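# Stand the corner cone on the floor beside the cord

## Task

Locate the orange extension cord a contractor laid across one of the hall's aisles, pick up the cone that sits in a corner of the hall, and set it upright on the floor right next to the cord. Never drive the robot over the cord. Any fast drive, turn or arm motion into a fixed part of the hall other than the floor fails the task, and anything the robot carries, pushes or sets in motion counts as part of the robot. The robot must not tip over or finish leaning.

## Robot and tools

Robot: TidyBot++, one mobile base (0.54 m long, 0.50 m wide, 0.38 m tall) on four powered casters, carrying a single seven-joint arm with a two-finger gripper. The shoulder sits 0.12 m ahead of the base centre, 0.68 m up. Cameras: base_camera (fixed on the base, looking forward and down) and wrist_camera (looks along the hand). The arm begins folded, hand pointing down, sticking out up to 0.08 m past the base front. Loose objects may occasionally get nudged by something else.

Frames: base frame has its origin on the floor below the base centre, x forward, y left, z up, in metres. The odometry frame is the base frame as it was at scene start; base_odometry counts wheel turns only, so slip looks like travel, and it drifts a few cm and degrees over many moves. Heading is radians, left positive, -3.142 to 3.142. base_tilt is in degrees, forward and right positive.

move: one action plus camera options. Keys:
- base: an object with one command, all offsets from where the base last reported itself. translate_m (metres, forward +, -2 to 2), strafe_m (metres, left +, -2 to 2), rotate_rad (radians, counter-clockwise seen from above +, -6.3 to 6.3). Only translate_m and strafe_m may be combined; the base then goes straight to that offset point without turning.
- joints: absolute targets keyed by name: joint_1_rad to joint_7_rad in radians, gripper_pos 0 (open, about 85 mm gap) to 1 (closed). joint_2_rad limited to ±2.249, joint_4_rad ±2.579, joint_6_rad ±2.099; the others turn freely but take the short way, so turn in steps below half a turn. joint_1_rad positive is clockwise from above, opposite to heading. Done tolerances: 0.039 rad for joints 1-4, 0.095 for 5-7, 0.03 for the gripper.
- target: one list of seven numbers, an absolute hand pose in the base frame: x, y, z in metres, then quaternion qw, qx, qy, qz, matching the hand_pose line. The hand point is midway between the finger pads; its z axis runs out along the fingers, fingers open along its y axis. With target, joints may only contain gripper_pos.
- speeds: optional caps for this action only: translate_m and strafe_m 0.05 to 0.5 m/s, rotate_rad 0.1 to 1.57 rad/s (maximums are the defaults). For a combined straight move give the speed under one key only.
- cameras: list of base_camera, wrist_camera or all; omitted means all, [] means none.
- blocking: true/omitted returns when everything is at rest; false returns within about 0.5 s while motion continues.
An unknown key makes the call invalid; an out-of-range value makes it refused, and a refusal or an unrequested stop cancels the remaining move, wait and finished_scene calls of that reply.

wait: seconds (0 to 10), optional cameras; returns state and images. stop: no arguments; brakes everything still moving. zoom_image: camera plus region [x0, y0, x1, y1] in pixels of that camera's latest image, top-left origin, at most 504 by 504. read_manual: only licence texts. finished_scene: scene = the current scene's integer number; irreversible, reports success, and the cone must stay in place without the robot.

Result lines: base_status, joint_status, hand_status give each motion's ending: done, moving, off_target (rested short, may still push), stopped, contact_stop or time_out (uncommanded stops; target dropped), not_followed (a built-in check withheld arm targets, with messages like "joint command not followed" or "pose unreachable"), torque_fault, limit_stop_at_motor_heat. Also hand_pose, hand_target (where joint targets would put the hand), joint_positions, motor_effort in percent with the action's peak in brackets, Motor temperatures per joint, on_its_own, pictures (camera order of images), ARM HIT, MOTOR HOT, OVER-TEMPERATURE FAULT.

Hand targets: usually end within about 3 cm; correct by adding (wanted minus measured hand_pose) to the last target. The path curves and may overshoot, and poses low and forward close to the base can drive the arm into the base. Unreachable poses wander up to 10 s then time_out. Holding a load makes the arm sag; to hold still, resend hand_target values, not hand_pose. A hand pointing down can rise to about 0.94 m only near the base. Gripper closed on an object reads off_target; done at 1 means nothing grasped. Closed fingertips reach about 20 mm beyond the hand point, so fingers near the floor can strike it.

Avoid: driving over the cord; hitting walls, furniture or shelves fast with base, arm or carried cone; arm catching something above about 0.6 m while driving (tipping); reaching far out sideways while stretched; dropping or flinging the cone; squeezing hard on something still resting; over-pushing (a blocked base keeps shoving until time_out, and may still say done). Torque faults (joint sensors above 104.5 N m for joints 1-4, 51.3 for 5-7) freeze the arm 10 s. Overheated motors (75 °C) let the arm sink for 30-60 s; avoid long stretched or loaded holds. Less robot time is better.

Each tool is called after "Request:" as name(argument=value, ...), one argument or row to a line, values as JSON.

## Session

Request:
move(
)

Scene clock: 0.00 s.
Motor temperatures (°C): [33 30 30 28 34 32 39]
base_odometry: x=+0.000 y=+0.000 heading=+0.000
base_tilt: forward=+0.3 right=+0.1
base_status: not commanded
joint_positions: joint_1_rad=-0.035 joint_2_rad=-0.347 joint_3_rad=+3.142 joint_4_rad=-2.508 joint_5_rad=-0.032 joint_6_rad=-0.912 joint_7_rad=+1.549 gripper_pos=+0.000
joint_status: not commanded
motor_effort: joint_1_rad=+0 joint_2_rad=-1 joint_3_rad=-1 joint_4_rad=+16 joint_5_rad=+1 joint_6_rad=+2 joint_7_rad=+1
hand_pose: x=+0.2581 y=+0.0140 z=+0.5921 quat_wxyz=(-0.014, +0.999, -0.003, +0.034) (m; base frame)
hand_target: x=+0.2581 y=+0.0140 z=+0.5921 quat_wxyz=(-0.014, +0.999, -0.003, +0.034) (m; base frame)
hand_status: not commanded
pictures: base_camera, wrist_camera

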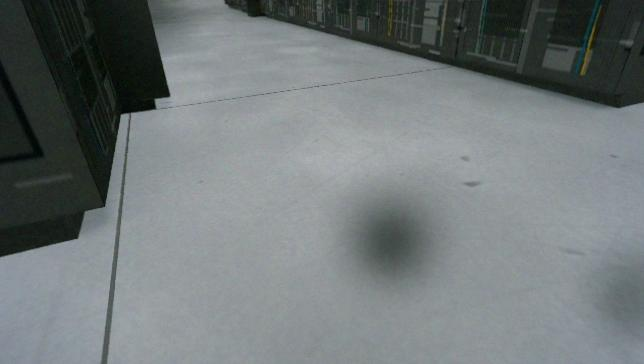

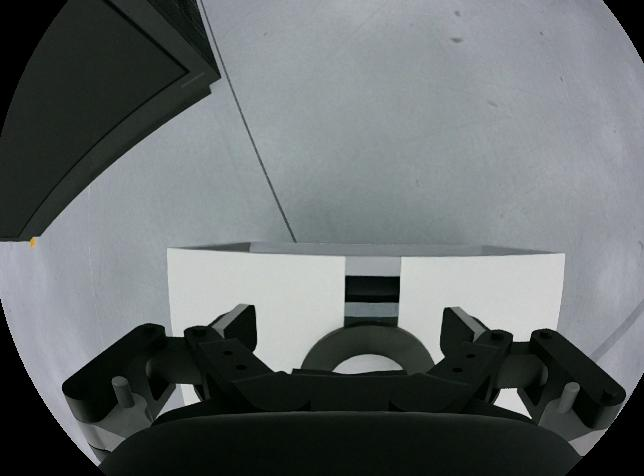

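Request:
zoom_image(
  camera="wrist_camera",
  region=[0, 180, 120, 300],
)

Request:
zoom_image(
  camera="base_camera",
  region=[140, 0, 644, 120],
)

Scaled by 4.200.

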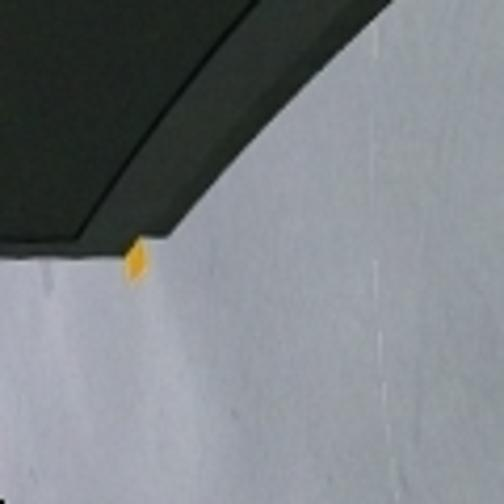

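Scaled by 1.000.

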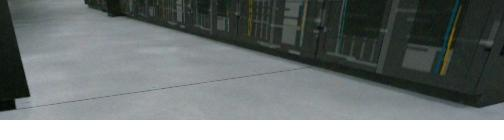

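Request:
move(
  joints={"joint_1_rad": 0.0, "joint_2_rad": -0.35, "joint_3_rad": 3.14, "joint_4_rad": -1.3, "joint_5_rad": 0.0, "joint_6_rad": -0.9, "joint_7_rad": 1.57},
)

Scene clock: 49.67 s.
Motor temperatures (°C): [33 30 30 28 34 32 39]
move: done
base_odometry: x=+0.000 y=+0.000 heading=+0.000
base_tilt: forward=+0.3 right=+0.1
base_status: not commanded
joint_positions: joint_1_rad=-0.015 joint_2_rad=-0.347 joint_3_rad=+3.142 joint_4_rad=-1.318 joint_5_rad=-0.032 joint_6_rad=-0.912 joint_7_rad=+1.549 gripper_pos=+0.000
joint_status: all done
motor_effort: joint_1_rad=+0(1) joint_2_rad=-6(9) joint_3_rad=-1(2) joint_4_rad=+21(23) joint_5_rad=+2(3) joint_6_rad=+9(10) joint_7_rad=+0(2)
hand_pose: x=+0.5315 y=+0.0152 z=+1.1596 quat_wxyz=(-0.027, +0.808, -0.003, +0.588) (m; base frame)
hand_target: x=+0.5296 y=+0.0022 z=+1.1741 quat_wxyz=(+0.000, +0.799, +0.000, +0.602) (m; base frame)
hand_status: not commanded
pictures: base_camera, wrist_camera
camera_calibration:
wrist_camera: T_world_to_cam=[[0.0792944, -0.995804, -0.0456711, 0.0288792], [-0.318566, 0.0180992, -0.947728, 1.31745], [0.944578, 0.0896988, -0.315794, -0.00400832], [0, 0, 0, 1]] pos_world=[0.421191, 0.00527278, 1.24864]

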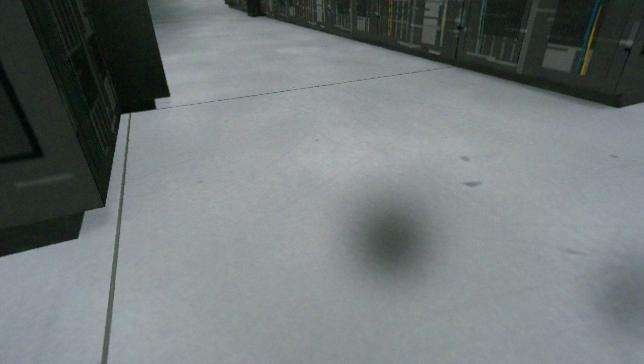

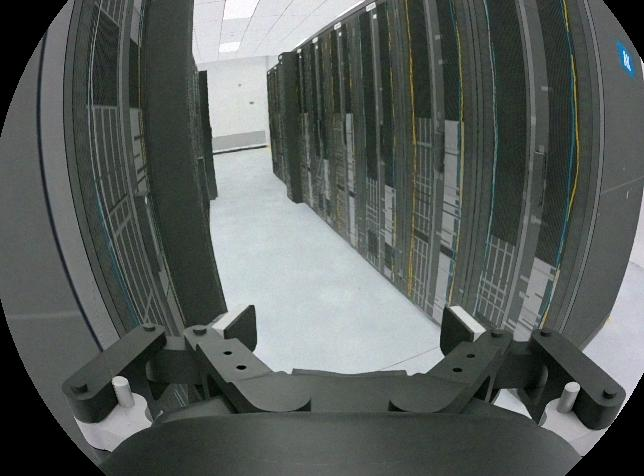

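Request:
move(
  joints={"joint_1_rad": 1.2},
  cameras=["wrist_camera"],
)

Request:
move(
  joints={"joint_1_rad": 2.4},
  cameras=["wrist_camera"],
)

Scene clock: 79.33 s.
Motor temperatures (°C): [33 30 29 29 34 32 39]
move: done
base_odometry: x=+0.000 y=+0.000 heading=+0.000
base_tilt: forward=+0.3 right=+0.1
base_status: not commanded
joint_positions: joint_1_rad=+1.186 joint_2_rad=-0.347 joint_3_rad=+3.142 joint_4_rad=-1.318 joint_5_rad=-0.032 joint_6_rad=-0.912 joint_7_rad=+1.549 gripper_pos=+0.000
joint_status: all done
motor_effort: joint_1_rad=+0(1) joint_2_rad=-6(7) joint_3_rad=-1(2) joint_4_rad=+21(21) joint_5_rad=+2(3) joint_6_rad=+9(10) joint_7_rad=+1(1)
hand_pose: x=+0.2822 y=-0.3791 z=+1.1596 quat_wxyz=(+0.310, +0.665, -0.460, +0.500) (m; base frame)
hand_target: x=+0.2699 y=-0.3819 z=+1.1741 quat_wxyz=(+0.339, +0.659, -0.451, +0.497) (m; base frame)
hand_status: not commanded
pictures: wrist_camera
camera_calibration:
wrist_camera: T_world_to_cam=[[-0.899951, -0.433593, -0.0456707, 0.145409], [-0.0981766, 0.303597, -0.947729, 1.29123], [0.424794, -0.848426, -0.315791, 0.057843], [0, 0, 0, 1]] pos_world=[0.233058, -0.279889, 1.24864]

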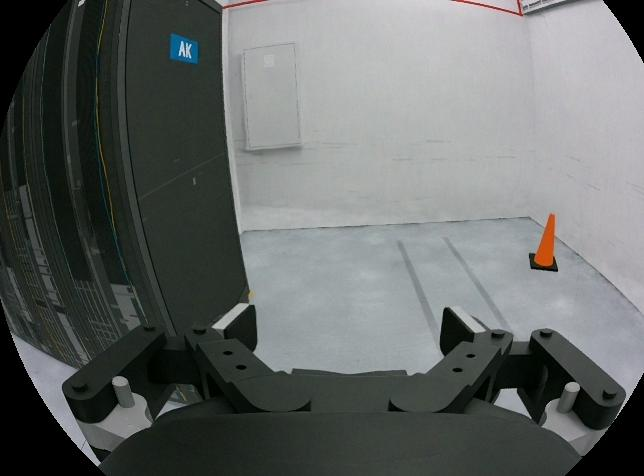

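Scene clock: 81.80 s.
Motor temperatures (°C): [33 30 29 29 34 32 39]
move: done
base_odometry: x=+0.000 y=+0.000 heading=+0.000
base_tilt: forward=+0.3 right=+0.1
base_status: not commanded
joint_positions: joint_1_rad=+2.386 joint_2_rad=-0.347 joint_3_rad=+3.142 joint_4_rad=-1.318 joint_5_rad=-0.032 joint_6_rad=-0.912 joint_7_rad=+1.549 gripper_pos=+0.000
joint_status: all done
motor_effort: joint_1_rad=+0(1) joint_2_rad=-6(6) joint_3_rad=-1(2) joint_4_rad=+21(21) joint_5_rad=+1(3) joint_6_rad=+9(10) joint_7_rad=+1(1)
hand_pose: x=-0.1752 y=-0.2895 z=+1.1596 quat_wxyz=(+0.539, +0.289, -0.755, +0.238) (m; base frame)
hand_target: x=-0.1823 y=-0.2790 z=+1.1741 quat_wxyz=(+0.561, +0.290, -0.744, +0.219) (m; base frame)
hand_status: not commanded
pictures: wrist_camera
camera_calibration:
wrist_camera: T_world_to_cam=[[-0.730233, 0.68167, -0.0456708, 0.125213], [0.247389, 0.201517, -0.947729, 1.2501], [-0.636834, -0.703362, -0.315791, 0.184177], [0, 0, 0, 1]] pos_world=[-0.100536, -0.207727, 1.24864]

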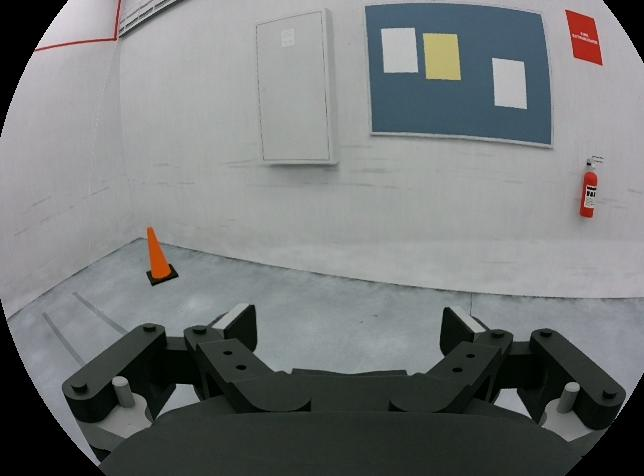

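Request:
move(
  joints={"joint_1_rad": 3.6},
  cameras=["wrist_camera"],
)

Request:
move(
  joints={"joint_1_rad": 4.8},
  cameras=["wrist_camera"],
)

Scene clock: 103.90 s.
Motor temperatures (°C): [33 30 29 29 34 32 39]
move: done
base_odometry: x=+0.000 y=+0.000 heading=+0.000
base_tilt: forward=+0.3 right=+0.1
base_status: not commanded
joint_positions: joint_1_rad=+3.586 joint_2_rad=-0.347 joint_3_rad=+3.142 joint_4_rad=-1.318 joint_5_rad=-0.032 joint_6_rad=-0.912 joint_7_rad=+1.549 gripper_pos=+0.000
joint_status: all done
motor_effort: joint_1_rad=+0(2) joint_2_rad=-5(7) joint_3_rad=-1(2) joint_4_rad=+21(21) joint_5_rad=+1(3) joint_6_rad=+9(10) joint_7_rad=+0(1)
hand_pose: x=-0.2574 y=+0.1694 z=+1.1596 quat_wxyz=(+0.579, -0.188, -0.786, -0.108) (m; base frame)
hand_target: x=-0.2502 y=+0.1797 z=+1.1741 quat_wxyz=(+0.586, -0.181, -0.778, -0.136) (m; base frame)
hand_status: not commanded
pictures: wrist_camera
camera_calibration:
wrist_camera: T_world_to_cam=[[0.370746, 0.927611, -0.0456706, -0.00580404], [0.277463, -0.157557, -0.947729, 1.24652], [-0.886319, 0.338695, -0.315791, 0.213866], [0, 0, 0, 1]] pos_world=[-0.15416, 0.129348, 1.24864]

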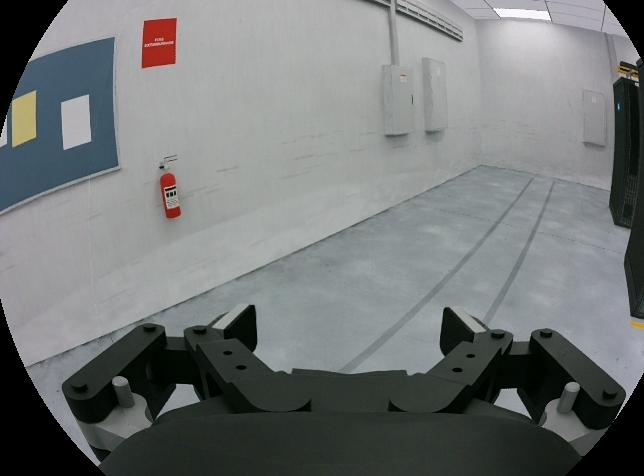

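Scene clock: 106.37 s.
Motor temperatures (°C): [33 30 29 29 34 32 39]
move: done
base_odometry: x=+0.000 y=+0.000 heading=+0.000
base_tilt: forward=+0.3 right=+0.1
base_status: not commanded
joint_positions: joint_1_rad=+4.786 joint_2_rad=-0.347 joint_3_rad=+3.142 joint_4_rad=-1.318 joint_5_rad=-0.032 joint_6_rad=-0.912 joint_7_rad=+1.549 gripper_pos=+0.000
joint_status: all done
motor_effort: joint_1_rad=+0(2) joint_2_rad=-6(7) joint_3_rad=-1(2) joint_4_rad=+21(21) joint_5_rad=+1(3) joint_6_rad=+9(10) joint_7_rad=+0(1)
hand_pose: x=+0.1404 y=+0.4122 z=+1.1596 quat_wxyz=(+0.417, -0.599, -0.543, -0.416) (m; base frame)
hand_target: x=+0.1527 y=+0.4093 z=+1.1741 quat_wxyz=(+0.407, -0.589, -0.540, -0.443) (m; base frame)
hand_status: not commanded
pictures: wrist_camera
camera_calibration:
wrist_camera: T_world_to_cam=[[0.998912, -0.00941308, -0.0456706, -0.0805558], [-0.0463054, -0.315699, -0.947729, 1.28505], [-0.00549712, 0.948813, -0.315792, 0.109048], [0, 0, 0, 1]] pos_world=[0.140573, 0.301466, 1.24864]

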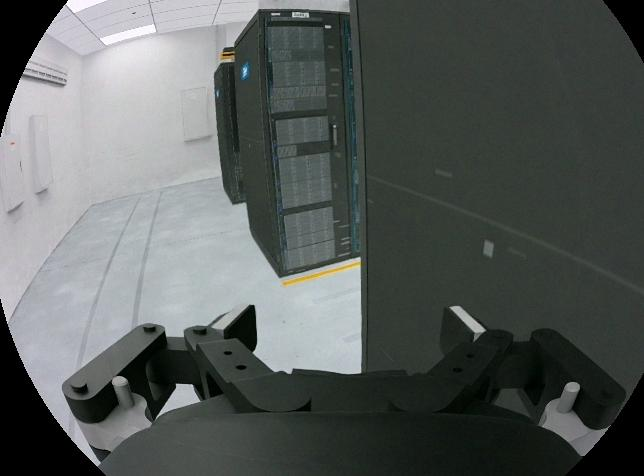

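Request:
zoom_image(
  camera="wrist_camera",
  region=[180, 140, 380, 320],
)

Request:
move(
  joints={"joint_1_rad": 6.283},
  cameras=["wrist_camera"],
)

Request:
zoom_image(
  camera="wrist_camera",
  region=[180, 100, 420, 340],
)

Scaled by 2.520.

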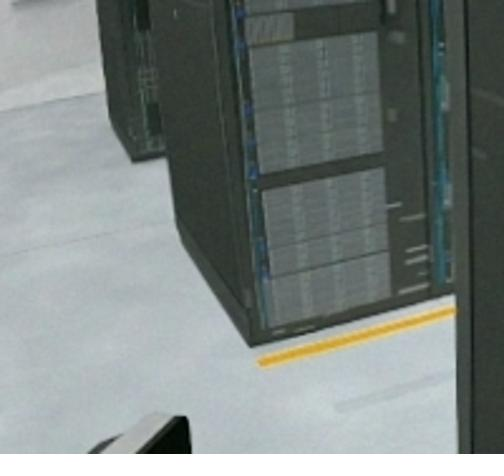

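Scene clock: 118.90 s.
Motor temperatures (°C): [33 30 29 29 34 32 39]
move: done
base_odometry: x=+0.000 y=+0.000 heading=+0.000
base_tilt: forward=+0.3 right=+0.1
base_status: not commanded
joint_positions: joint_1_rad=+6.269 joint_2_rad=-0.347 joint_3_rad=+3.142 joint_4_rad=-1.318 joint_5_rad=-0.032 joint_6_rad=-0.912 joint_7_rad=+1.549 gripper_pos=+0.000
joint_status: all done
motor_effort: joint_1_rad=+0(2) joint_2_rad=-6(7) joint_3_rad=-1(2) joint_4_rad=+21(21) joint_5_rad=+2(3) joint_6_rad=+9(10) joint_7_rad=+0(1)
hand_pose: x=+0.5315 y=+0.0147 z=+1.1596 quat_wxyz=(+0.026, -0.808, +0.004, -0.588) (m; base frame)
hand_target: x=+0.5296 y=+0.0023 z=+1.1741 quat_wxyz=(+0.001, -0.799, -0.001, -0.602) (m; base frame)
hand_status: not commanded
pictures: wrist_camera
camera_calibration:
wrist_camera: T_world_to_cam=[[0.0781104, -0.995898, -0.0456708, 0.0290198], [-0.318541, 0.0184779, -0.947729, 1.31745], [0.944685, 0.0885755, -0.315792, -0.00402385], [0, 0, 0, 1]] pos_world=[0.421197, 0.00491346, 1.24864]

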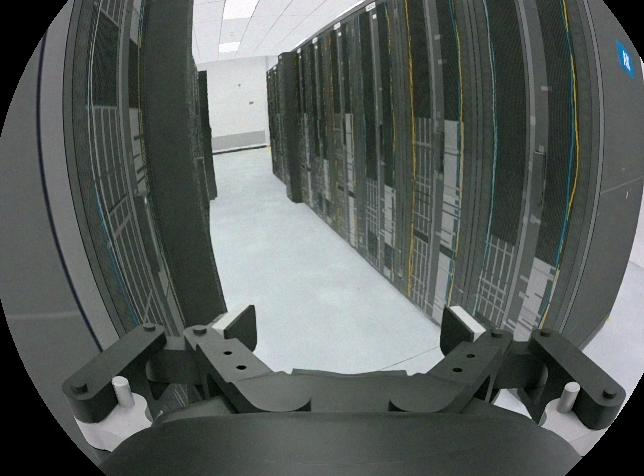

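Scaled by 2.100.

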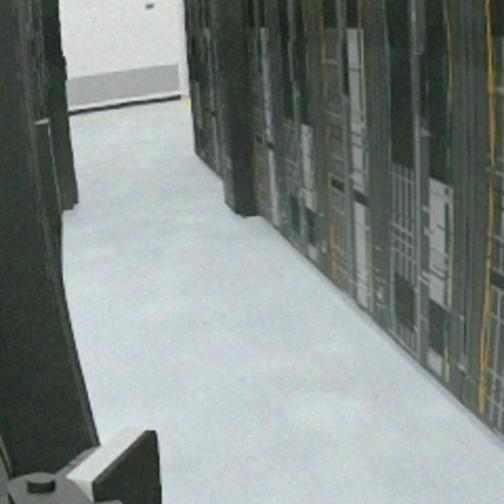

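Request:
zoom_image(
  camera="wrist_camera",
  region=[200, 120, 300, 210],
)

Request:
zoom_image(
  camera="wrist_camera",
  region=[560, 180, 644, 340],
)

Scaled by 5.040.

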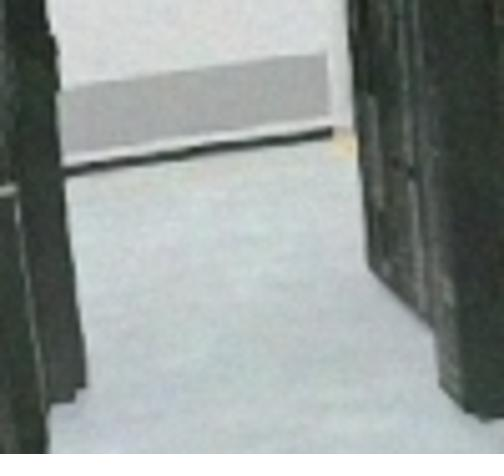

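Scaled by 3.150.

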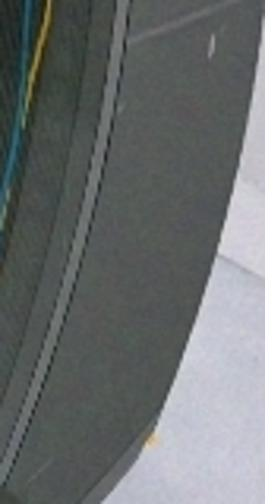

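Request:
move(
  base={"rotate_rad": -1.73},
  cameras=["base_camera", "wrist_camera"],
)

Scene clock: 184.37 s.
Motor temperatures (°C): [33 30 29 29 34 32 39]
move: done
base_odometry: x=+0.000 y=+0.000 heading=-1.730
base_tilt: forward=+0.4 right=+0.1
base_status: done
joint_positions: joint_1_rad=+6.274 joint_2_rad=-0.347 joint_3_rad=+3.142 joint_4_rad=-1.318 joint_5_rad=-0.032 joint_6_rad=-0.912 joint_7_rad=+1.549 gripper_pos=+0.000
joint_status: not commanded
motor_effort: joint_1_rad=+0(1) joint_2_rad=-5(9) joint_3_rad=-2(3) joint_4_rad=+21(22) joint_5_rad=+1(3) joint_6_rad=+9(9) joint_7_rad=+0(1)
hand_pose: x=+0.5316 y=+0.0126 z=+1.1596 quat_wxyz=(+0.025, -0.808, +0.006, -0.588) (m; base frame)
hand_target: x=+0.5296 y=+0.0023 z=+1.1741 quat_wxyz=(+0.001, -0.799, -0.001, -0.602) (m; base frame)
hand_status: not commanded
pictures: base_camera, wrist_camera
camera_calibration:
wrist_camera: T_world_to_cam=[[0.0729251, -0.996288, -0.0457488, 0.0296897], [-0.318434, 0.0202108, -0.94773, 1.31744], [0.945136, 0.0836812, -0.315778, -0.00409155], [0, 0, 0, 1]] pos_world=[0.42122, 0.00329536, 1.24864]

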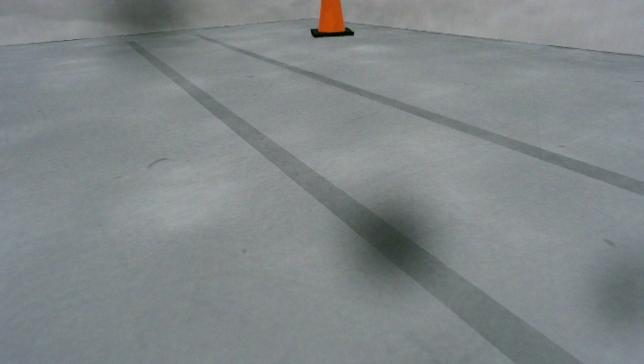

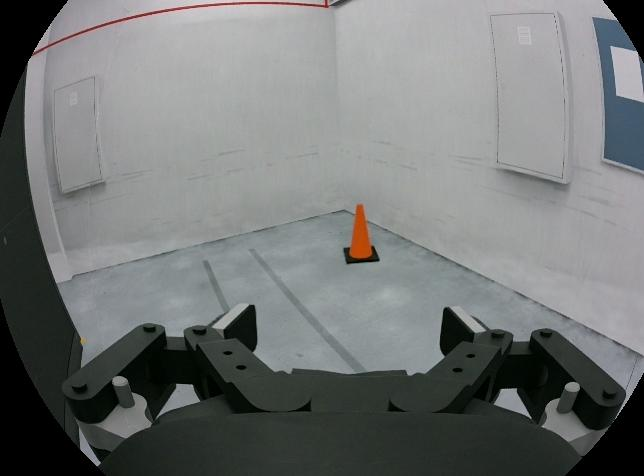

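Request:
move(
  base={"translate_m": 2.0},
  cameras=["base_camera", "wrist_camera"],
)

Scene clock: 216.53 s.
Motor temperatures (°C): [33 30 29 29 34 32 39]
move: done
base_odometry: x=-0.319 y=-1.975 heading=-1.730
base_tilt: forward=+0.3 right=+0.1
base_status: done
joint_positions: joint_1_rad=+6.274 joint_2_rad=-0.347 joint_3_rad=+3.142 joint_4_rad=-1.317 joint_5_rad=-0.032 joint_6_rad=-0.912 joint_7_rad=+1.549 gripper_pos=+0.000
joint_status: not commanded
motor_effort: joint_1_rad=+0(0) joint_2_rad=-5(9) joint_3_rad=-1(2) joint_4_rad=+21(22) joint_5_rad=+2(3) joint_6_rad=+9(10) joint_7_rad=+1(1)
hand_pose: x=+0.5313 y=+0.0125 z=+1.1603 quat_wxyz=(+0.025, -0.808, +0.006, -0.589) (m; base frame)
hand_target: x=+0.5296 y=+0.0023 z=+1.1741 quat_wxyz=(+0.001, -0.799, -0.001, -0.602) (m; base frame)
hand_status: not commanded
pictures: base_camera, wrist_camera
camera_calibration:
wrist_camera: T_world_to_cam=[[0.0729886, -0.996287, -0.0456577, 0.0296014], [-0.317092, 0.0202227, -0.948179, 1.31784], [0.945582, 0.083684, -0.314439, -0.00537933], [0, 0, 0, 1]] pos_world=[0.420804, 0.00329139, 1.24921]

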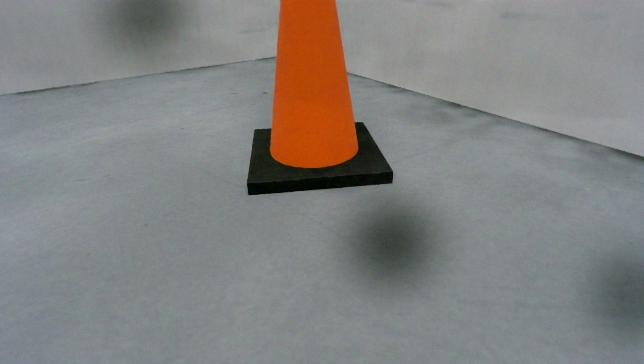

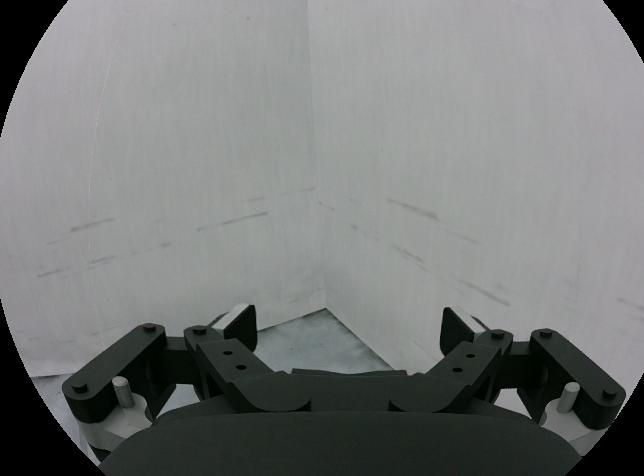

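Request:
move(
  base={"translate_m": 0.375},
  joints={"joint_1_rad": 4.18},
  cameras=["base_camera", "wrist_camera"],
)

Request:
zoom_image(
  camera="wrist_camera",
  region=[200, 60, 520, 320],
)

Scene clock: 285.03 s.
Motor temperatures (°C): [33 30 29 30 34 32 39]
move: done
base_odometry: x=-0.379 y=-2.345 heading=-1.731
base_tilt: forward=+0.3 right=+0.1
base_status: done
joint_positions: joint_1_rad=+4.194 joint_2_rad=-0.343 joint_3_rad=+3.142 joint_4_rad=-1.316 joint_5_rad=-0.032 joint_6_rad=-0.912 joint_7_rad=+1.549 gripper_pos=+0.000
joint_status: all done
motor_effort: joint_1_rad=+0(2) joint_2_rad=-6(11) joint_3_rad=-1(3) joint_4_rad=+21(22) joint_5_rad=+1(3) joint_6_rad=+9(10) joint_7_rad=+1(1)
hand_pose: x=-0.0942 y=+0.3556 z=+1.1587 quat_wxyz=(+0.519, -0.415, -0.695, -0.276) (m; base frame)
hand_target: x=-0.0914 y=+0.3527 z=+1.1741 quat_wxyz=(+0.523, -0.396, -0.694, -0.298) (m; base frame)
hand_status: not commanded
pictures: base_camera, wrist_camera
camera_calibration:
wrist_camera: T_world_to_cam=[[0.834083, 0.549723, -0.0459339, -0.0607901], [0.138914, -0.289895, -0.946923, 1.26285], [-0.533861, 0.783432, -0.318161, 0.173047], [0, 0, 0, 1]] pos_world=[-0.0323408, 0.263941, 1.24809]

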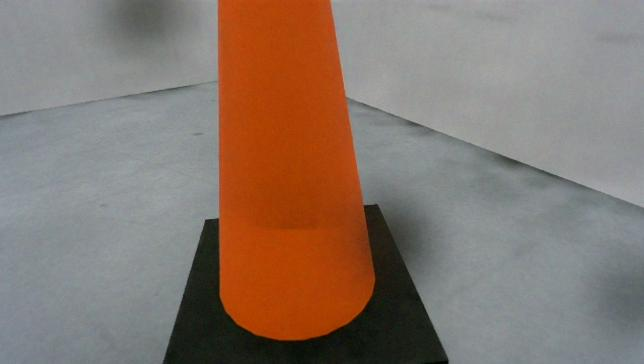

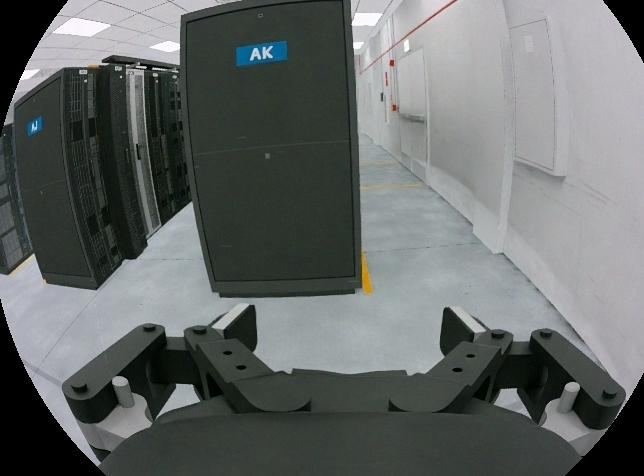

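Scaled by 1.575.

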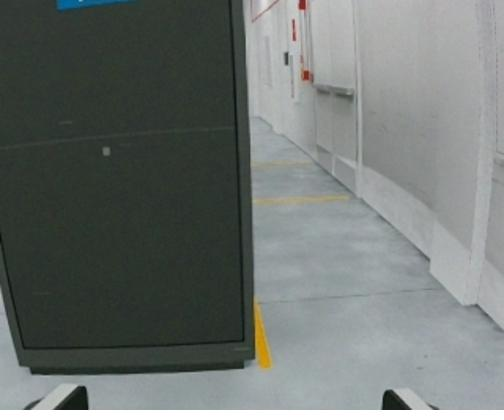

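Request:
zoom_image(
  camera="wrist_camera",
  region=[345, 110, 445, 210],
)

Request:
zoom_image(
  camera="wrist_camera",
  region=[0, 100, 200, 300],
)

Scaled by 5.040.

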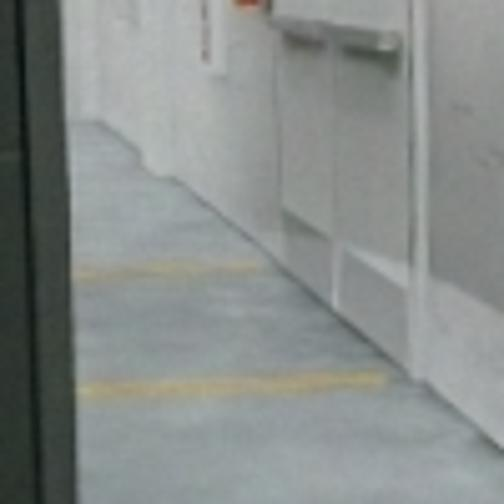

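Scaled by 2.520.

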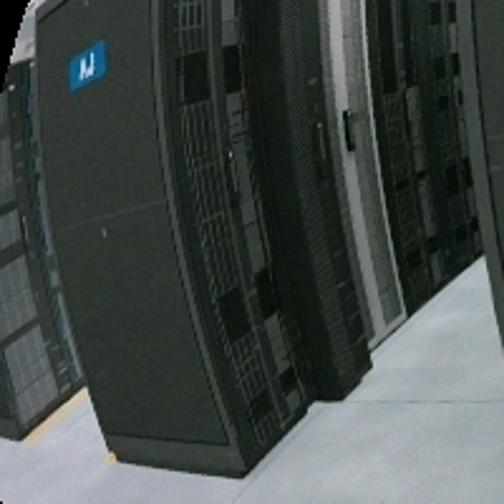

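Request:
move(
  joints={"joint_1_rad": 6.19, "joint_2_rad": 0.39, "joint_3_rad": 3.14, "joint_4_rad": -1.70, "joint_5_rad": 0.0, "joint_6_rad": -1.04, "joint_7_rad": 1.57},
  cameras=["base_camera", "wrist_camera"],
)

Scene clock: 319.20 s.
Motor temperatures (°C): [33 31 29 30 34 32 39]
move: done
base_odometry: x=-0.379 y=-2.345 heading=-1.731
base_tilt: forward=+0.4 right=+0.1
base_status: not commanded
joint_positions: joint_1_rad=+6.181 joint_2_rad=+0.371 joint_3_rad=+3.142 joint_4_rad=-1.677 joint_5_rad=-0.032 joint_6_rad=-1.000 joint_7_rad=+1.549 gripper_pos=+0.000
joint_status: all done
motor_effort: joint_1_rad=+0(3) joint_2_rad=-28(30) joint_3_rad=-1(4) joint_4_rad=+17(23) joint_5_rad=+3(3) joint_6_rad=+2(10) joint_7_rad=+1(1)
hand_pose: x=+0.5765 y=+0.0566 z=+0.6198 quat_wxyz=(+0.017, -0.998, -0.032, -0.046) (m; base frame)
hand_target: x=+0.5534 y=+0.0426 z=+0.6037 quat_wxyz=(+0.001, -0.999, -0.047, -0.006) (m; base frame)
hand_status: not commanded
pictures: base_camera, wrist_camera
camera_calibration:
wrist_camera: T_world_to_cam=[[0.0877197, -0.993046, -0.0785162, 0.0572018], [-0.993342, -0.0812921, -0.0816259, 0.677366], [0.0746755, 0.0851537, -0.993566, 0.701179], [0, 0, 0, 1]] pos_world=[0.615478, 0.0521605, 0.756449]

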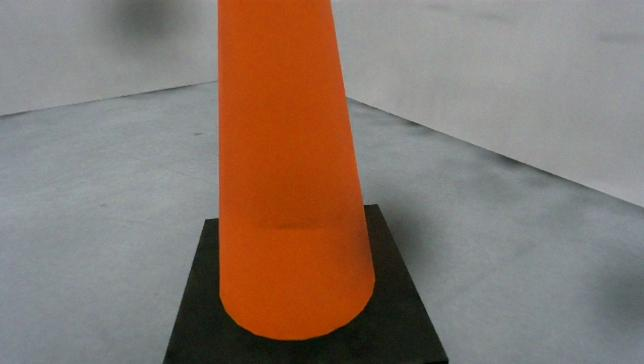

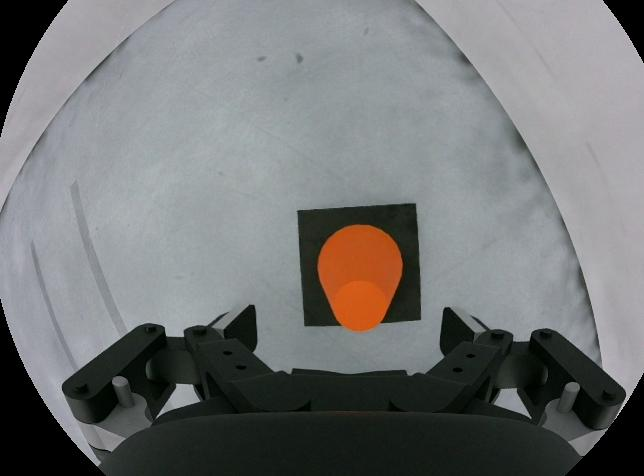

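Request:
move(
  joints={"joint_1_rad": 6.185, "joint_2_rad": 0.535, "joint_3_rad": 3.14, "joint_4_rad": -1.823, "joint_5_rad": 0.03, "joint_6_rad": -0.855, "joint_7_rad": 1.59},
  cameras=["wrist_camera"],
)

Scene clock: 371.87 s.
Motor temperatures (°C): [33 31 29 29 34 32 39]
move: done
base_odometry: x=-0.379 y=-2.345 heading=-1.731
base_tilt: forward=+0.3 right=+0.1
base_status: not commanded
joint_positions: joint_1_rad=+6.181 joint_2_rad=+0.533 joint_3_rad=+3.142 joint_4_rad=-1.808 joint_5_rad=-0.032 joint_6_rad=-0.893 joint_7_rad=+1.549 gripper_pos=+0.000
joint_status: all done
motor_effort: joint_1_rad=+0(1) joint_2_rad=-30(33) joint_3_rad=-2(3) joint_4_rad=+13(18) joint_5_rad=+1(3) joint_6_rad=+1(3) joint_7_rad=+0(2)
hand_pose: x=+0.5265 y=+0.0508 z=+0.5153 quat_wxyz=(+0.009, -0.998, -0.029, +0.047) (m; base frame)
hand_target: x=+0.5317 y=+0.0356 z=+0.5107 quat_wxyz=(-0.012, -0.997, -0.070, +0.035) (m; base frame)
hand_status: not commanded
pictures: wrist_camera
camera_calibration:
wrist_camera: T_world_to_cam=[[0.0709394, -0.994861, -0.0722474, 0.0533538], [-0.991412, -0.0782998, 0.10474, 0.521506], [-0.109859, 0.0641968, -0.991872, 0.698906], [0, 0, 0, 1]] pos_world=[0.590023, 0.049046, 0.642457]

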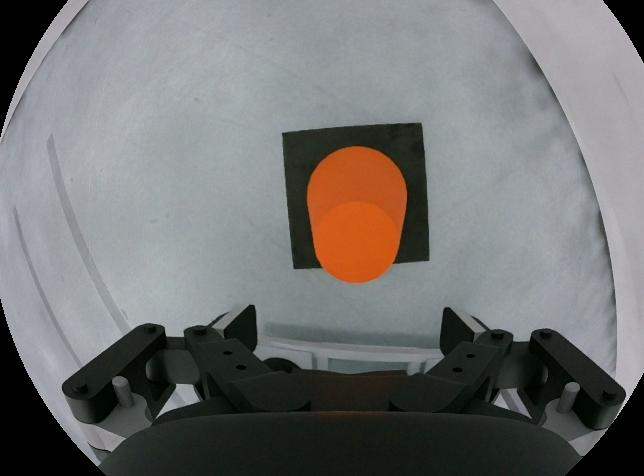

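Request:
move(
  joints={"joint_1_rad": 6.20, "joint_2_rad": 0.70, "joint_3_rad": 3.14, "joint_4_rad": -1.892, "joint_5_rad": 0.0, "joint_6_rad": -0.535, "joint_7_rad": 1.57},
  cameras=["wrist_camera"],
)

Scene clock: 421.10 s.
Motor temperatures (°C): [33 32 29 29 34 32 39]
move: done
base_odometry: x=-0.379 y=-2.345 heading=-1.731
base_tilt: forward=+0.3 right=+0.1
base_status: not commanded
joint_positions: joint_1_rad=+6.186 joint_2_rad=+0.695 joint_3_rad=+3.142 joint_4_rad=-1.873 joint_5_rad=-0.032 joint_6_rad=-0.576 joint_7_rad=+1.549 gripper_pos=+0.000
joint_status: all done
motor_effort: joint_1_rad=+0(1) joint_2_rad=-32(35) joint_3_rad=-1(3) joint_4_rad=+11(15) joint_5_rad=+2(3) joint_6_rad=+1(2) joint_7_rad=+0(1)
hand_pose: x=+0.5554 y=+0.0490 z=+0.4297 quat_wxyz=(+0.008, -1.000, -0.024, +0.002) (m; base frame)
hand_target: x=+0.5571 y=+0.0387 z=+0.4243 quat_wxyz=(+0.001, -0.999, -0.042, -0.007) (m; base frame)
hand_status: not commanded
pictures: wrist_camera
camera_calibration:
wrist_camera: T_world_to_cam=[[0.0654075, -0.995591, -0.0672302, 0.0442267], [-0.997674, -0.0665427, 0.0147845, 0.600516], [-0.019193, 0.0661068, -0.997628, 0.56934], [0, 0, 0, 1]] pos_world=[0.607153, 0.0463544, 0.562085]

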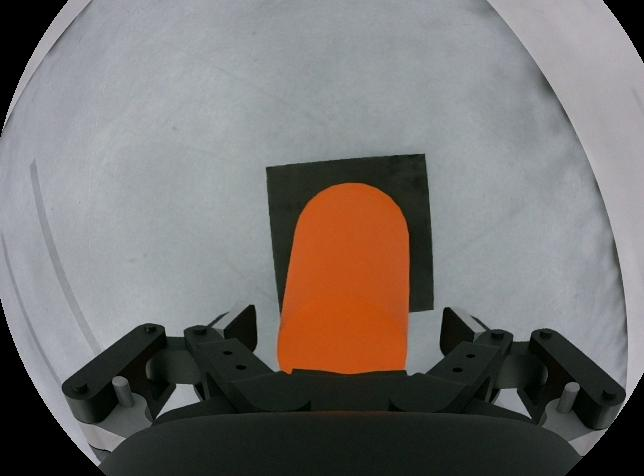

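Request:
zoom_image(
  camera="wrist_camera",
  region=[200, 260, 500, 420],
)

Scaled by 1.680.

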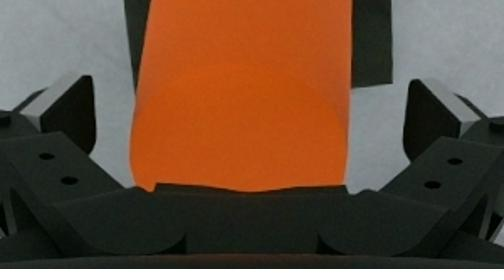

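Request:
move(
  joints={"gripper_pos": 0.5},
  cameras=["wrist_camera"],
)

Scene clock: 445.63 s.
Motor temperatures (°C): [33 33 29 29 34 32 39]
move: off_target
base_odometry: x=-0.379 y=-2.345 heading=-1.731
base_tilt: forward=+0.4 right=+0.1
base_status: not commanded
joint_positions: joint_1_rad=+6.188 joint_2_rad=+0.691 joint_3_rad=+3.136 joint_4_rad=-1.875 joint_5_rad=-0.032 joint_6_rad=-0.573 joint_7_rad=+1.549 gripper_pos=+0.418
joint_status: gripper_pos off_target (ended at +0.418, target +0.500)
motor_effort: joint_1_rad=+0(4) joint_2_rad=-31(33) joint_3_rad=-2(6) joint_4_rad=+11(14) joint_5_rad=+1(5) joint_6_rad=+2(6) joint_7_rad=+1(1)
hand_pose: x=+0.5564 y=+0.0513 z=+0.4314 quat_wxyz=(+0.011, -1.000, -0.025, -0.001) (m; base frame)
hand_target: x=+0.5571 y=+0.0387 z=+0.4243 quat_wxyz=(+0.001, -0.999, -0.042, -0.007) (m; base frame)
hand_status: not commanded
pictures: wrist_camera
camera_calibration:
wrist_camera: T_world_to_cam=[[0.0685876, -0.995089, -0.0713644, 0.046601], [-0.997553, -0.0693756, 0.00861918, 0.604383], [-0.0135278, 0.0705986, -0.997413, 0.567365], [0, 0, 0, 1]] pos_world=[0.607383, 0.0482464, 0.564014]

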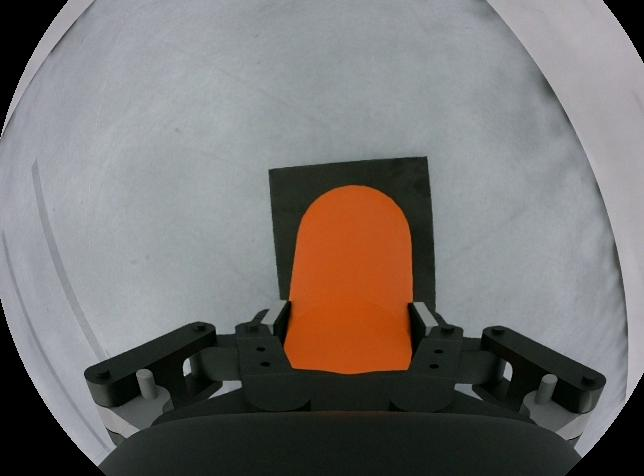

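Request:
move(
  joints={"joint_2_rad": 0.60, "joint_4_rad": -1.84, "joint_6_rad": -0.72, "gripper_pos": 0.8},
  cameras=["base_camera", "wrist_camera"],
)

Scene clock: 470.33 s.
Motor temperatures (°C): [33 33 29 28 34 32 39]
move: off_target
base_odometry: x=-0.379 y=-2.345 heading=-1.731
base_tilt: forward=+0.3 right=+0.1
base_status: not commanded
joint_positions: joint_1_rad=+6.190 joint_2_rad=+0.662 joint_3_rad=+3.136 joint_4_rad=-1.864 joint_5_rad=-0.032 joint_6_rad=-0.688 joint_7_rad=+1.549 gripper_pos=+0.419
joint_status: joint_2_rad off_target (ended at +0.662, target +0.600); gripper_pos off_target (ended at +0.419, target +0.800); the others done
motor_effort: joint_1_rad=+0(1) joint_2_rad=-41(42) joint_3_rad=-2(3) joint_4_rad=+15(17) joint_5_rad=+2(3) joint_6_rad=+0(2) joint_7_rad=+0(1)
hand_pose: x=+0.5342 y=+0.0490 z=+0.4467 quat_wxyz=(+0.009, -0.999, -0.025, +0.036) (m; base frame)
hand_target: x=+0.5521 y=+0.0382 z=+0.4777 quat_wxyz=(+0.000, -0.999, -0.042, +0.009) (m; base frame)
hand_status: not commanded
pictures: base_camera, wrist_camera
camera_calibration:
wrist_camera: T_world_to_cam=[[0.0634748, -0.995423, -0.0714411, 0.0496667], [-0.994075, -0.0693929, 0.0836577, 0.546579], [-0.0882323, 0.0657077, -0.99393, 0.621083], [0, 0, 0, 1]] pos_world=[0.594987, 0.0465582, 0.575136]

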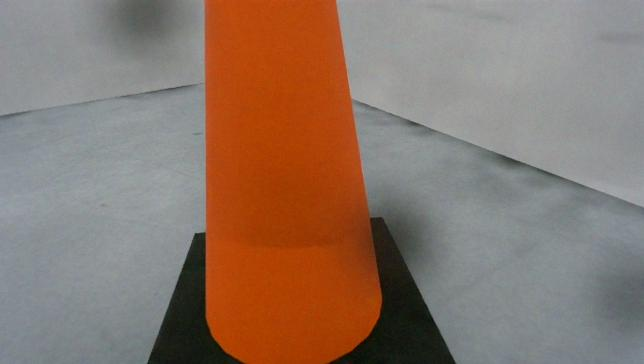

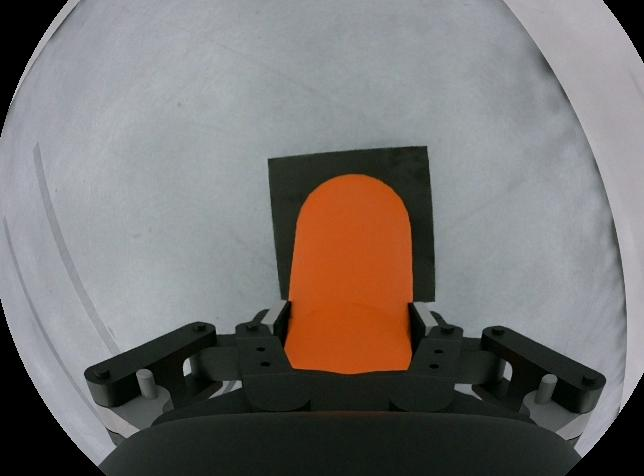

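Request:
move(
  joints={"joint_2_rad": 0.41, "joint_4_rad": -1.745, "joint_6_rad": -0.92},
  cameras=["base_camera", "wrist_camera"],
)

Scene clock: 481.73 s.
Motor temperatures (°C): [33 34 29 28 34 32 39]
move: off_target
base_odometry: x=-0.379 y=-2.345 heading=-1.731
base_tilt: forward=+0.4 right=+0.1
base_status: not commanded
joint_positions: joint_1_rad=+6.190 joint_2_rad=+0.462 joint_3_rad=+3.136 joint_4_rad=-1.785 joint_5_rad=-0.032 joint_6_rad=-0.895 joint_7_rad=+1.549 gripper_pos=+0.419
joint_status: joint_2_rad off_target (ended at +0.462, target +0.410); joint_4_rad off_target (ended at -1.785, target -1.745); the others done
motor_effort: joint_1_rad=+0(0) joint_2_rad=-38(43) joint_3_rad=-2(3) joint_4_rad=+20(22) joint_5_rad=+1(2) joint_6_rad=+0(3) joint_7_rad=+0(1)
hand_pose: x=+0.5489 y=+0.0517 z=+0.5508 quat_wxyz=(+0.014, -1.000, -0.028, +0.001) (m; base frame)
hand_target: x=+0.5679 y=+0.0395 z=+0.5837 quat_wxyz=(+0.002, -0.999, -0.042, -0.033) (m; base frame)
hand_status: not commanded
pictures: base_camera, wrist_camera
camera_calibration:
wrist_camera: T_world_to_cam=[[0.0736323, -0.994276, -0.0774152, 0.0564897], [-0.997131, -0.074766, 0.0118451, 0.59411], [-0.0175653, 0.0763209, -0.996929, 0.688032], [0, 0, 0, 1]] pos_world=[0.600331, 0.0480744, 0.683254]

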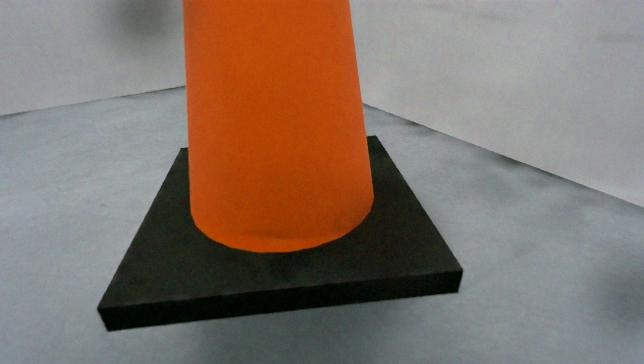

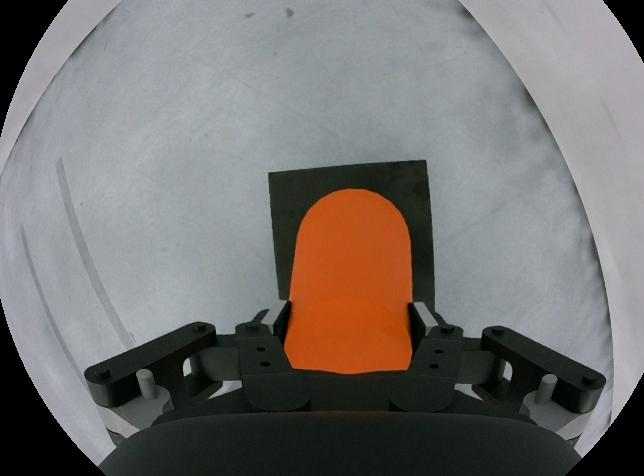

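Request:
move(
  joints={"joint_2_rad": 0.32, "joint_4_rad": -1.60, "joint_6_rad": -1.16},
  cameras=[],
)

Request:
move(
  joints={"joint_2_rad": 0.245, "joint_4_rad": -1.35, "joint_6_rad": -1.48},
  cameras=[],
)

Request:
move(
  joints={"joint_2_rad": 0.235, "joint_4_rad": -1.16, "joint_6_rad": -1.68},
  cameras=[],
)

Request:
move(
  joints={"joint_2_rad": 0.235, "joint_4_rad": -0.975, "joint_6_rad": -1.87},
  cameras=["base_camera", "wrist_camera"],
)

Scene clock: 533.90 s.
Motor temperatures (°C): [33 35 29 29 34 32 39]
move: off_target
base_odometry: x=-0.379 y=-2.345 heading=-1.731
base_tilt: forward=+0.4 right=+0.1
base_status: not commanded
joint_positions: joint_1_rad=+6.190 joint_2_rad=+0.376 joint_3_rad=+3.136 joint_4_rad=-1.647 joint_5_rad=-0.032 joint_6_rad=-1.115 joint_7_rad=+1.549 gripper_pos=+0.419
joint_status: joint_2_rad off_target (ended at +0.376, target +0.320); joint_4_rad off_target (ended at -1.647, target -1.600); the others done
motor_effort: joint_1_rad=+0(0) joint_2_rad=-37(41) joint_3_rad=-1(3) joint_4_rad=+23(23) joint_5_rad=+1(2) joint_6_rad=+0(2) joint_7_rad=+1(1)
hand_pose: x=+0.5542 y=+0.0532 z=+0.6248 quat_wxyz=(+0.015, -0.999, -0.031, -0.001) (m; base frame)
hand_target: x=+0.5642 y=+0.0392 z=+0.6630 quat_wxyz=(+0.002, -0.999, -0.042, -0.031) (m; base frame)
hand_status: not commanded
pictures: none
No camera images: "cameras" was empty.

Scene clock: 535.60 s.
Motor temperatures (°C): [33 35 29 29 34 32 39]
move: off_target
base_odometry: x=-0.379 y=-2.345 heading=-1.731
base_tilt: forward=+0.4 right=+0.1
base_status: not commanded
joint_positions: joint_1_rad=+6.190 joint_2_rad=+0.302 joint_3_rad=+3.136 joint_4_rad=-1.396 joint_5_rad=-0.032 joint_6_rad=-1.444 joint_7_rad=+1.549 gripper_pos=+0.419
joint_status: joint_2_rad off_target (ended at +0.302, target +0.245); joint_4_rad off_target (ended at -1.396, target -1.350); the others done
motor_effort: joint_1_rad=+0(0) joint_2_rad=-36(40) joint_3_rad=-2(3) joint_4_rad=+25(27) joint_5_rad=+1(2) joint_6_rad=+1(2) joint_7_rad=+0(1)
hand_pose: x=+0.5526 y=+0.0539 z=+0.7326 quat_wxyz=(+0.016, -0.999, -0.036, +0.001) (m; base frame)
hand_target: x=+0.5543 y=+0.0383 z=+0.7718 quat_wxyz=(+0.002, -0.999, -0.042, -0.033) (m; base frame)
hand_status: not commanded
pictures: none
No camera images: "cameras" was empty.

Scene clock: 537.20 s.
Motor temperatures (°C): [33 35 29 29 34 32 39]
move: off_target
base_odometry: x=-0.379 y=-2.345 heading=-1.731
base_tilt: forward=+0.4 right=+0.1
base_status: not commanded
joint_positions: joint_1_rad=+6.190 joint_2_rad=+0.296 joint_3_rad=+3.136 joint_4_rad=-1.212 joint_5_rad=-0.032 joint_6_rad=-1.641 joint_7_rad=+1.549 gripper_pos=+0.419
joint_status: joint_2_rad off_target (ended at +0.296, target +0.235); joint_4_rad off_target (ended at -1.212, target -1.160); the others done
motor_effort: joint_1_rad=+0(0) joint_2_rad=-36(38) joint_3_rad=-2(3) joint_4_rad=+25(27) joint_5_rad=+0(2) joint_6_rad=+1(2) joint_7_rad=+0(1)
hand_pose: x=+0.5500 y=+0.0536 z=+0.7927 quat_wxyz=(+0.016, -0.999, -0.039, +0.005) (m; base frame)
hand_target: x=+0.5455 y=+0.0375 z=+0.8354 quat_wxyz=(+0.002, -0.999, -0.042, -0.033) (m; base frame)
hand_status: not commanded
pictures: none
No camera images: "cameras" was empty.

Scene clock: 538.33 s.
Motor temperatures (°C): [33 35 29 29 34 32 39]
move: off_target
base_odometry: x=-0.379 y=-2.345 heading=-1.731
base_tilt: forward=+0.4 right=+0.1
base_status: not commanded
joint_positions: joint_1_rad=+6.190 joint_2_rad=+0.293 joint_3_rad=+3.136 joint_4_rad=-1.026 joint_5_rad=-0.032 joint_6_rad=-1.826 joint_7_rad=+1.549 gripper_pos=+0.419
joint_status: joint_2_rad off_target (ended at +0.293, target +0.235); joint_4_rad off_target (ended at -1.026, target -0.975); the others done
motor_effort: joint_1_rad=+0(0) joint_2_rad=-35(38) joint_3_rad=-1(3) joint_4_rad=+25(28) joint_5_rad=+1(2) joint_6_rad=+1(2) joint_7_rad=+0(1)
hand_pose: x=+0.5407 y=+0.0523 z=+0.8518 quat_wxyz=(+0.016, -0.999, -0.042, +0.003) (m; base frame)
hand_target: x=+0.5287 y=+0.0361 z=+0.8913 quat_wxyz=(+0.002, -0.999, -0.042, -0.031) (m; base frame)
hand_status: not commanded
pictures: base_camera, wrist_camera
camera_calibration:
wrist_camera: T_world_to_cam=[[0.101332, -0.991422, -0.0825472, 0.0702633], [-0.994576, -0.102912, 0.0150986, 0.579779], [-0.0234642, 0.0805695, -0.996473, 0.990427], [0, 0, 0, 1]] pos_world=[0.592754, 0.0495285, 0.98398]

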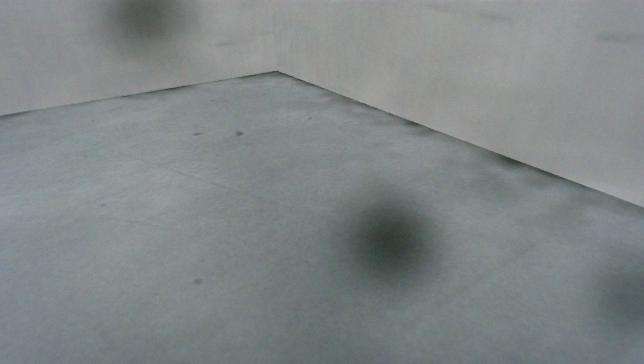

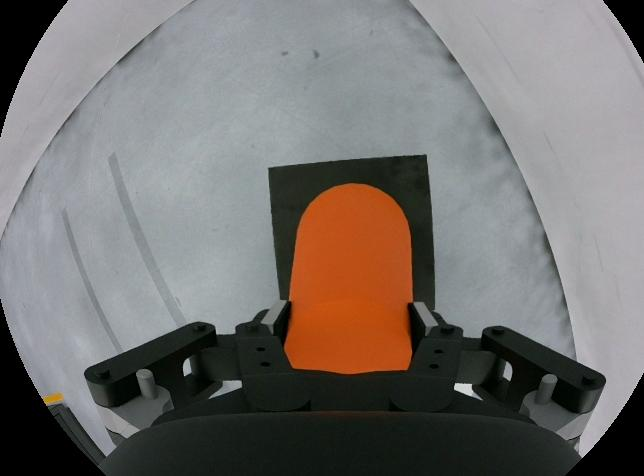

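Request:
move(
  base={"rotate_rad": 2.155},
  speeds={"rotate_rad": 0.8},
  cameras=["base_camera", "wrist_camera"],
)

Scene clock: 565.80 s.
Motor temperatures (°C): [33 36 29 29 34 32 39]
move: done
base_odometry: x=-0.379 y=-2.345 heading=+0.423
base_tilt: forward=+0.3 right=+0.1
base_status: done
joint_positions: joint_1_rad=+6.195 joint_2_rad=+0.293 joint_3_rad=+3.137 joint_4_rad=-1.025 joint_5_rad=-0.032 joint_6_rad=-1.835 joint_7_rad=+1.549 gripper_pos=+0.419
joint_status: not commanded
motor_effort: joint_1_rad=+0(4) joint_2_rad=-34(36) joint_3_rad=-1(5) joint_4_rad=+24(25) joint_5_rad=+1(6) joint_6_rad=+0(2) joint_7_rad=+1(1)
hand_pose: x=+0.5386 y=+0.0494 z=+0.8521 quat_wxyz=(+0.016, -0.999, -0.039, +0.007) (m; base frame)
hand_target: x=+0.5287 y=+0.0361 z=+0.8913 quat_wxyz=(+0.002, -0.999, -0.042, -0.031) (m; base frame)
hand_status: not commanded
pictures: base_camera, wrist_camera
camera_calibration:
wrist_camera: T_world_to_cam=[[0.0947064, -0.992113, -0.0821142, 0.0708494], [-0.995033, -0.0968795, 0.0228873, 0.570636], [-0.030662, 0.0795387, -0.99636, 0.994761], [0, 0, 0, 1]] pos_world=[0.591593, 0.0464515, 0.983898]

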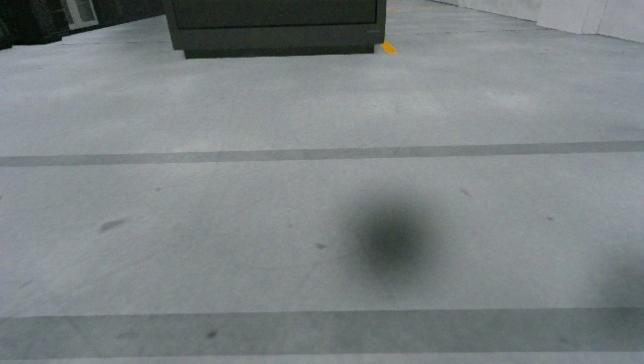

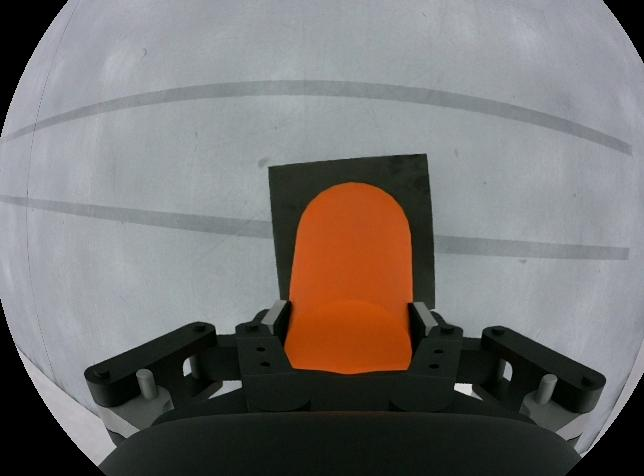

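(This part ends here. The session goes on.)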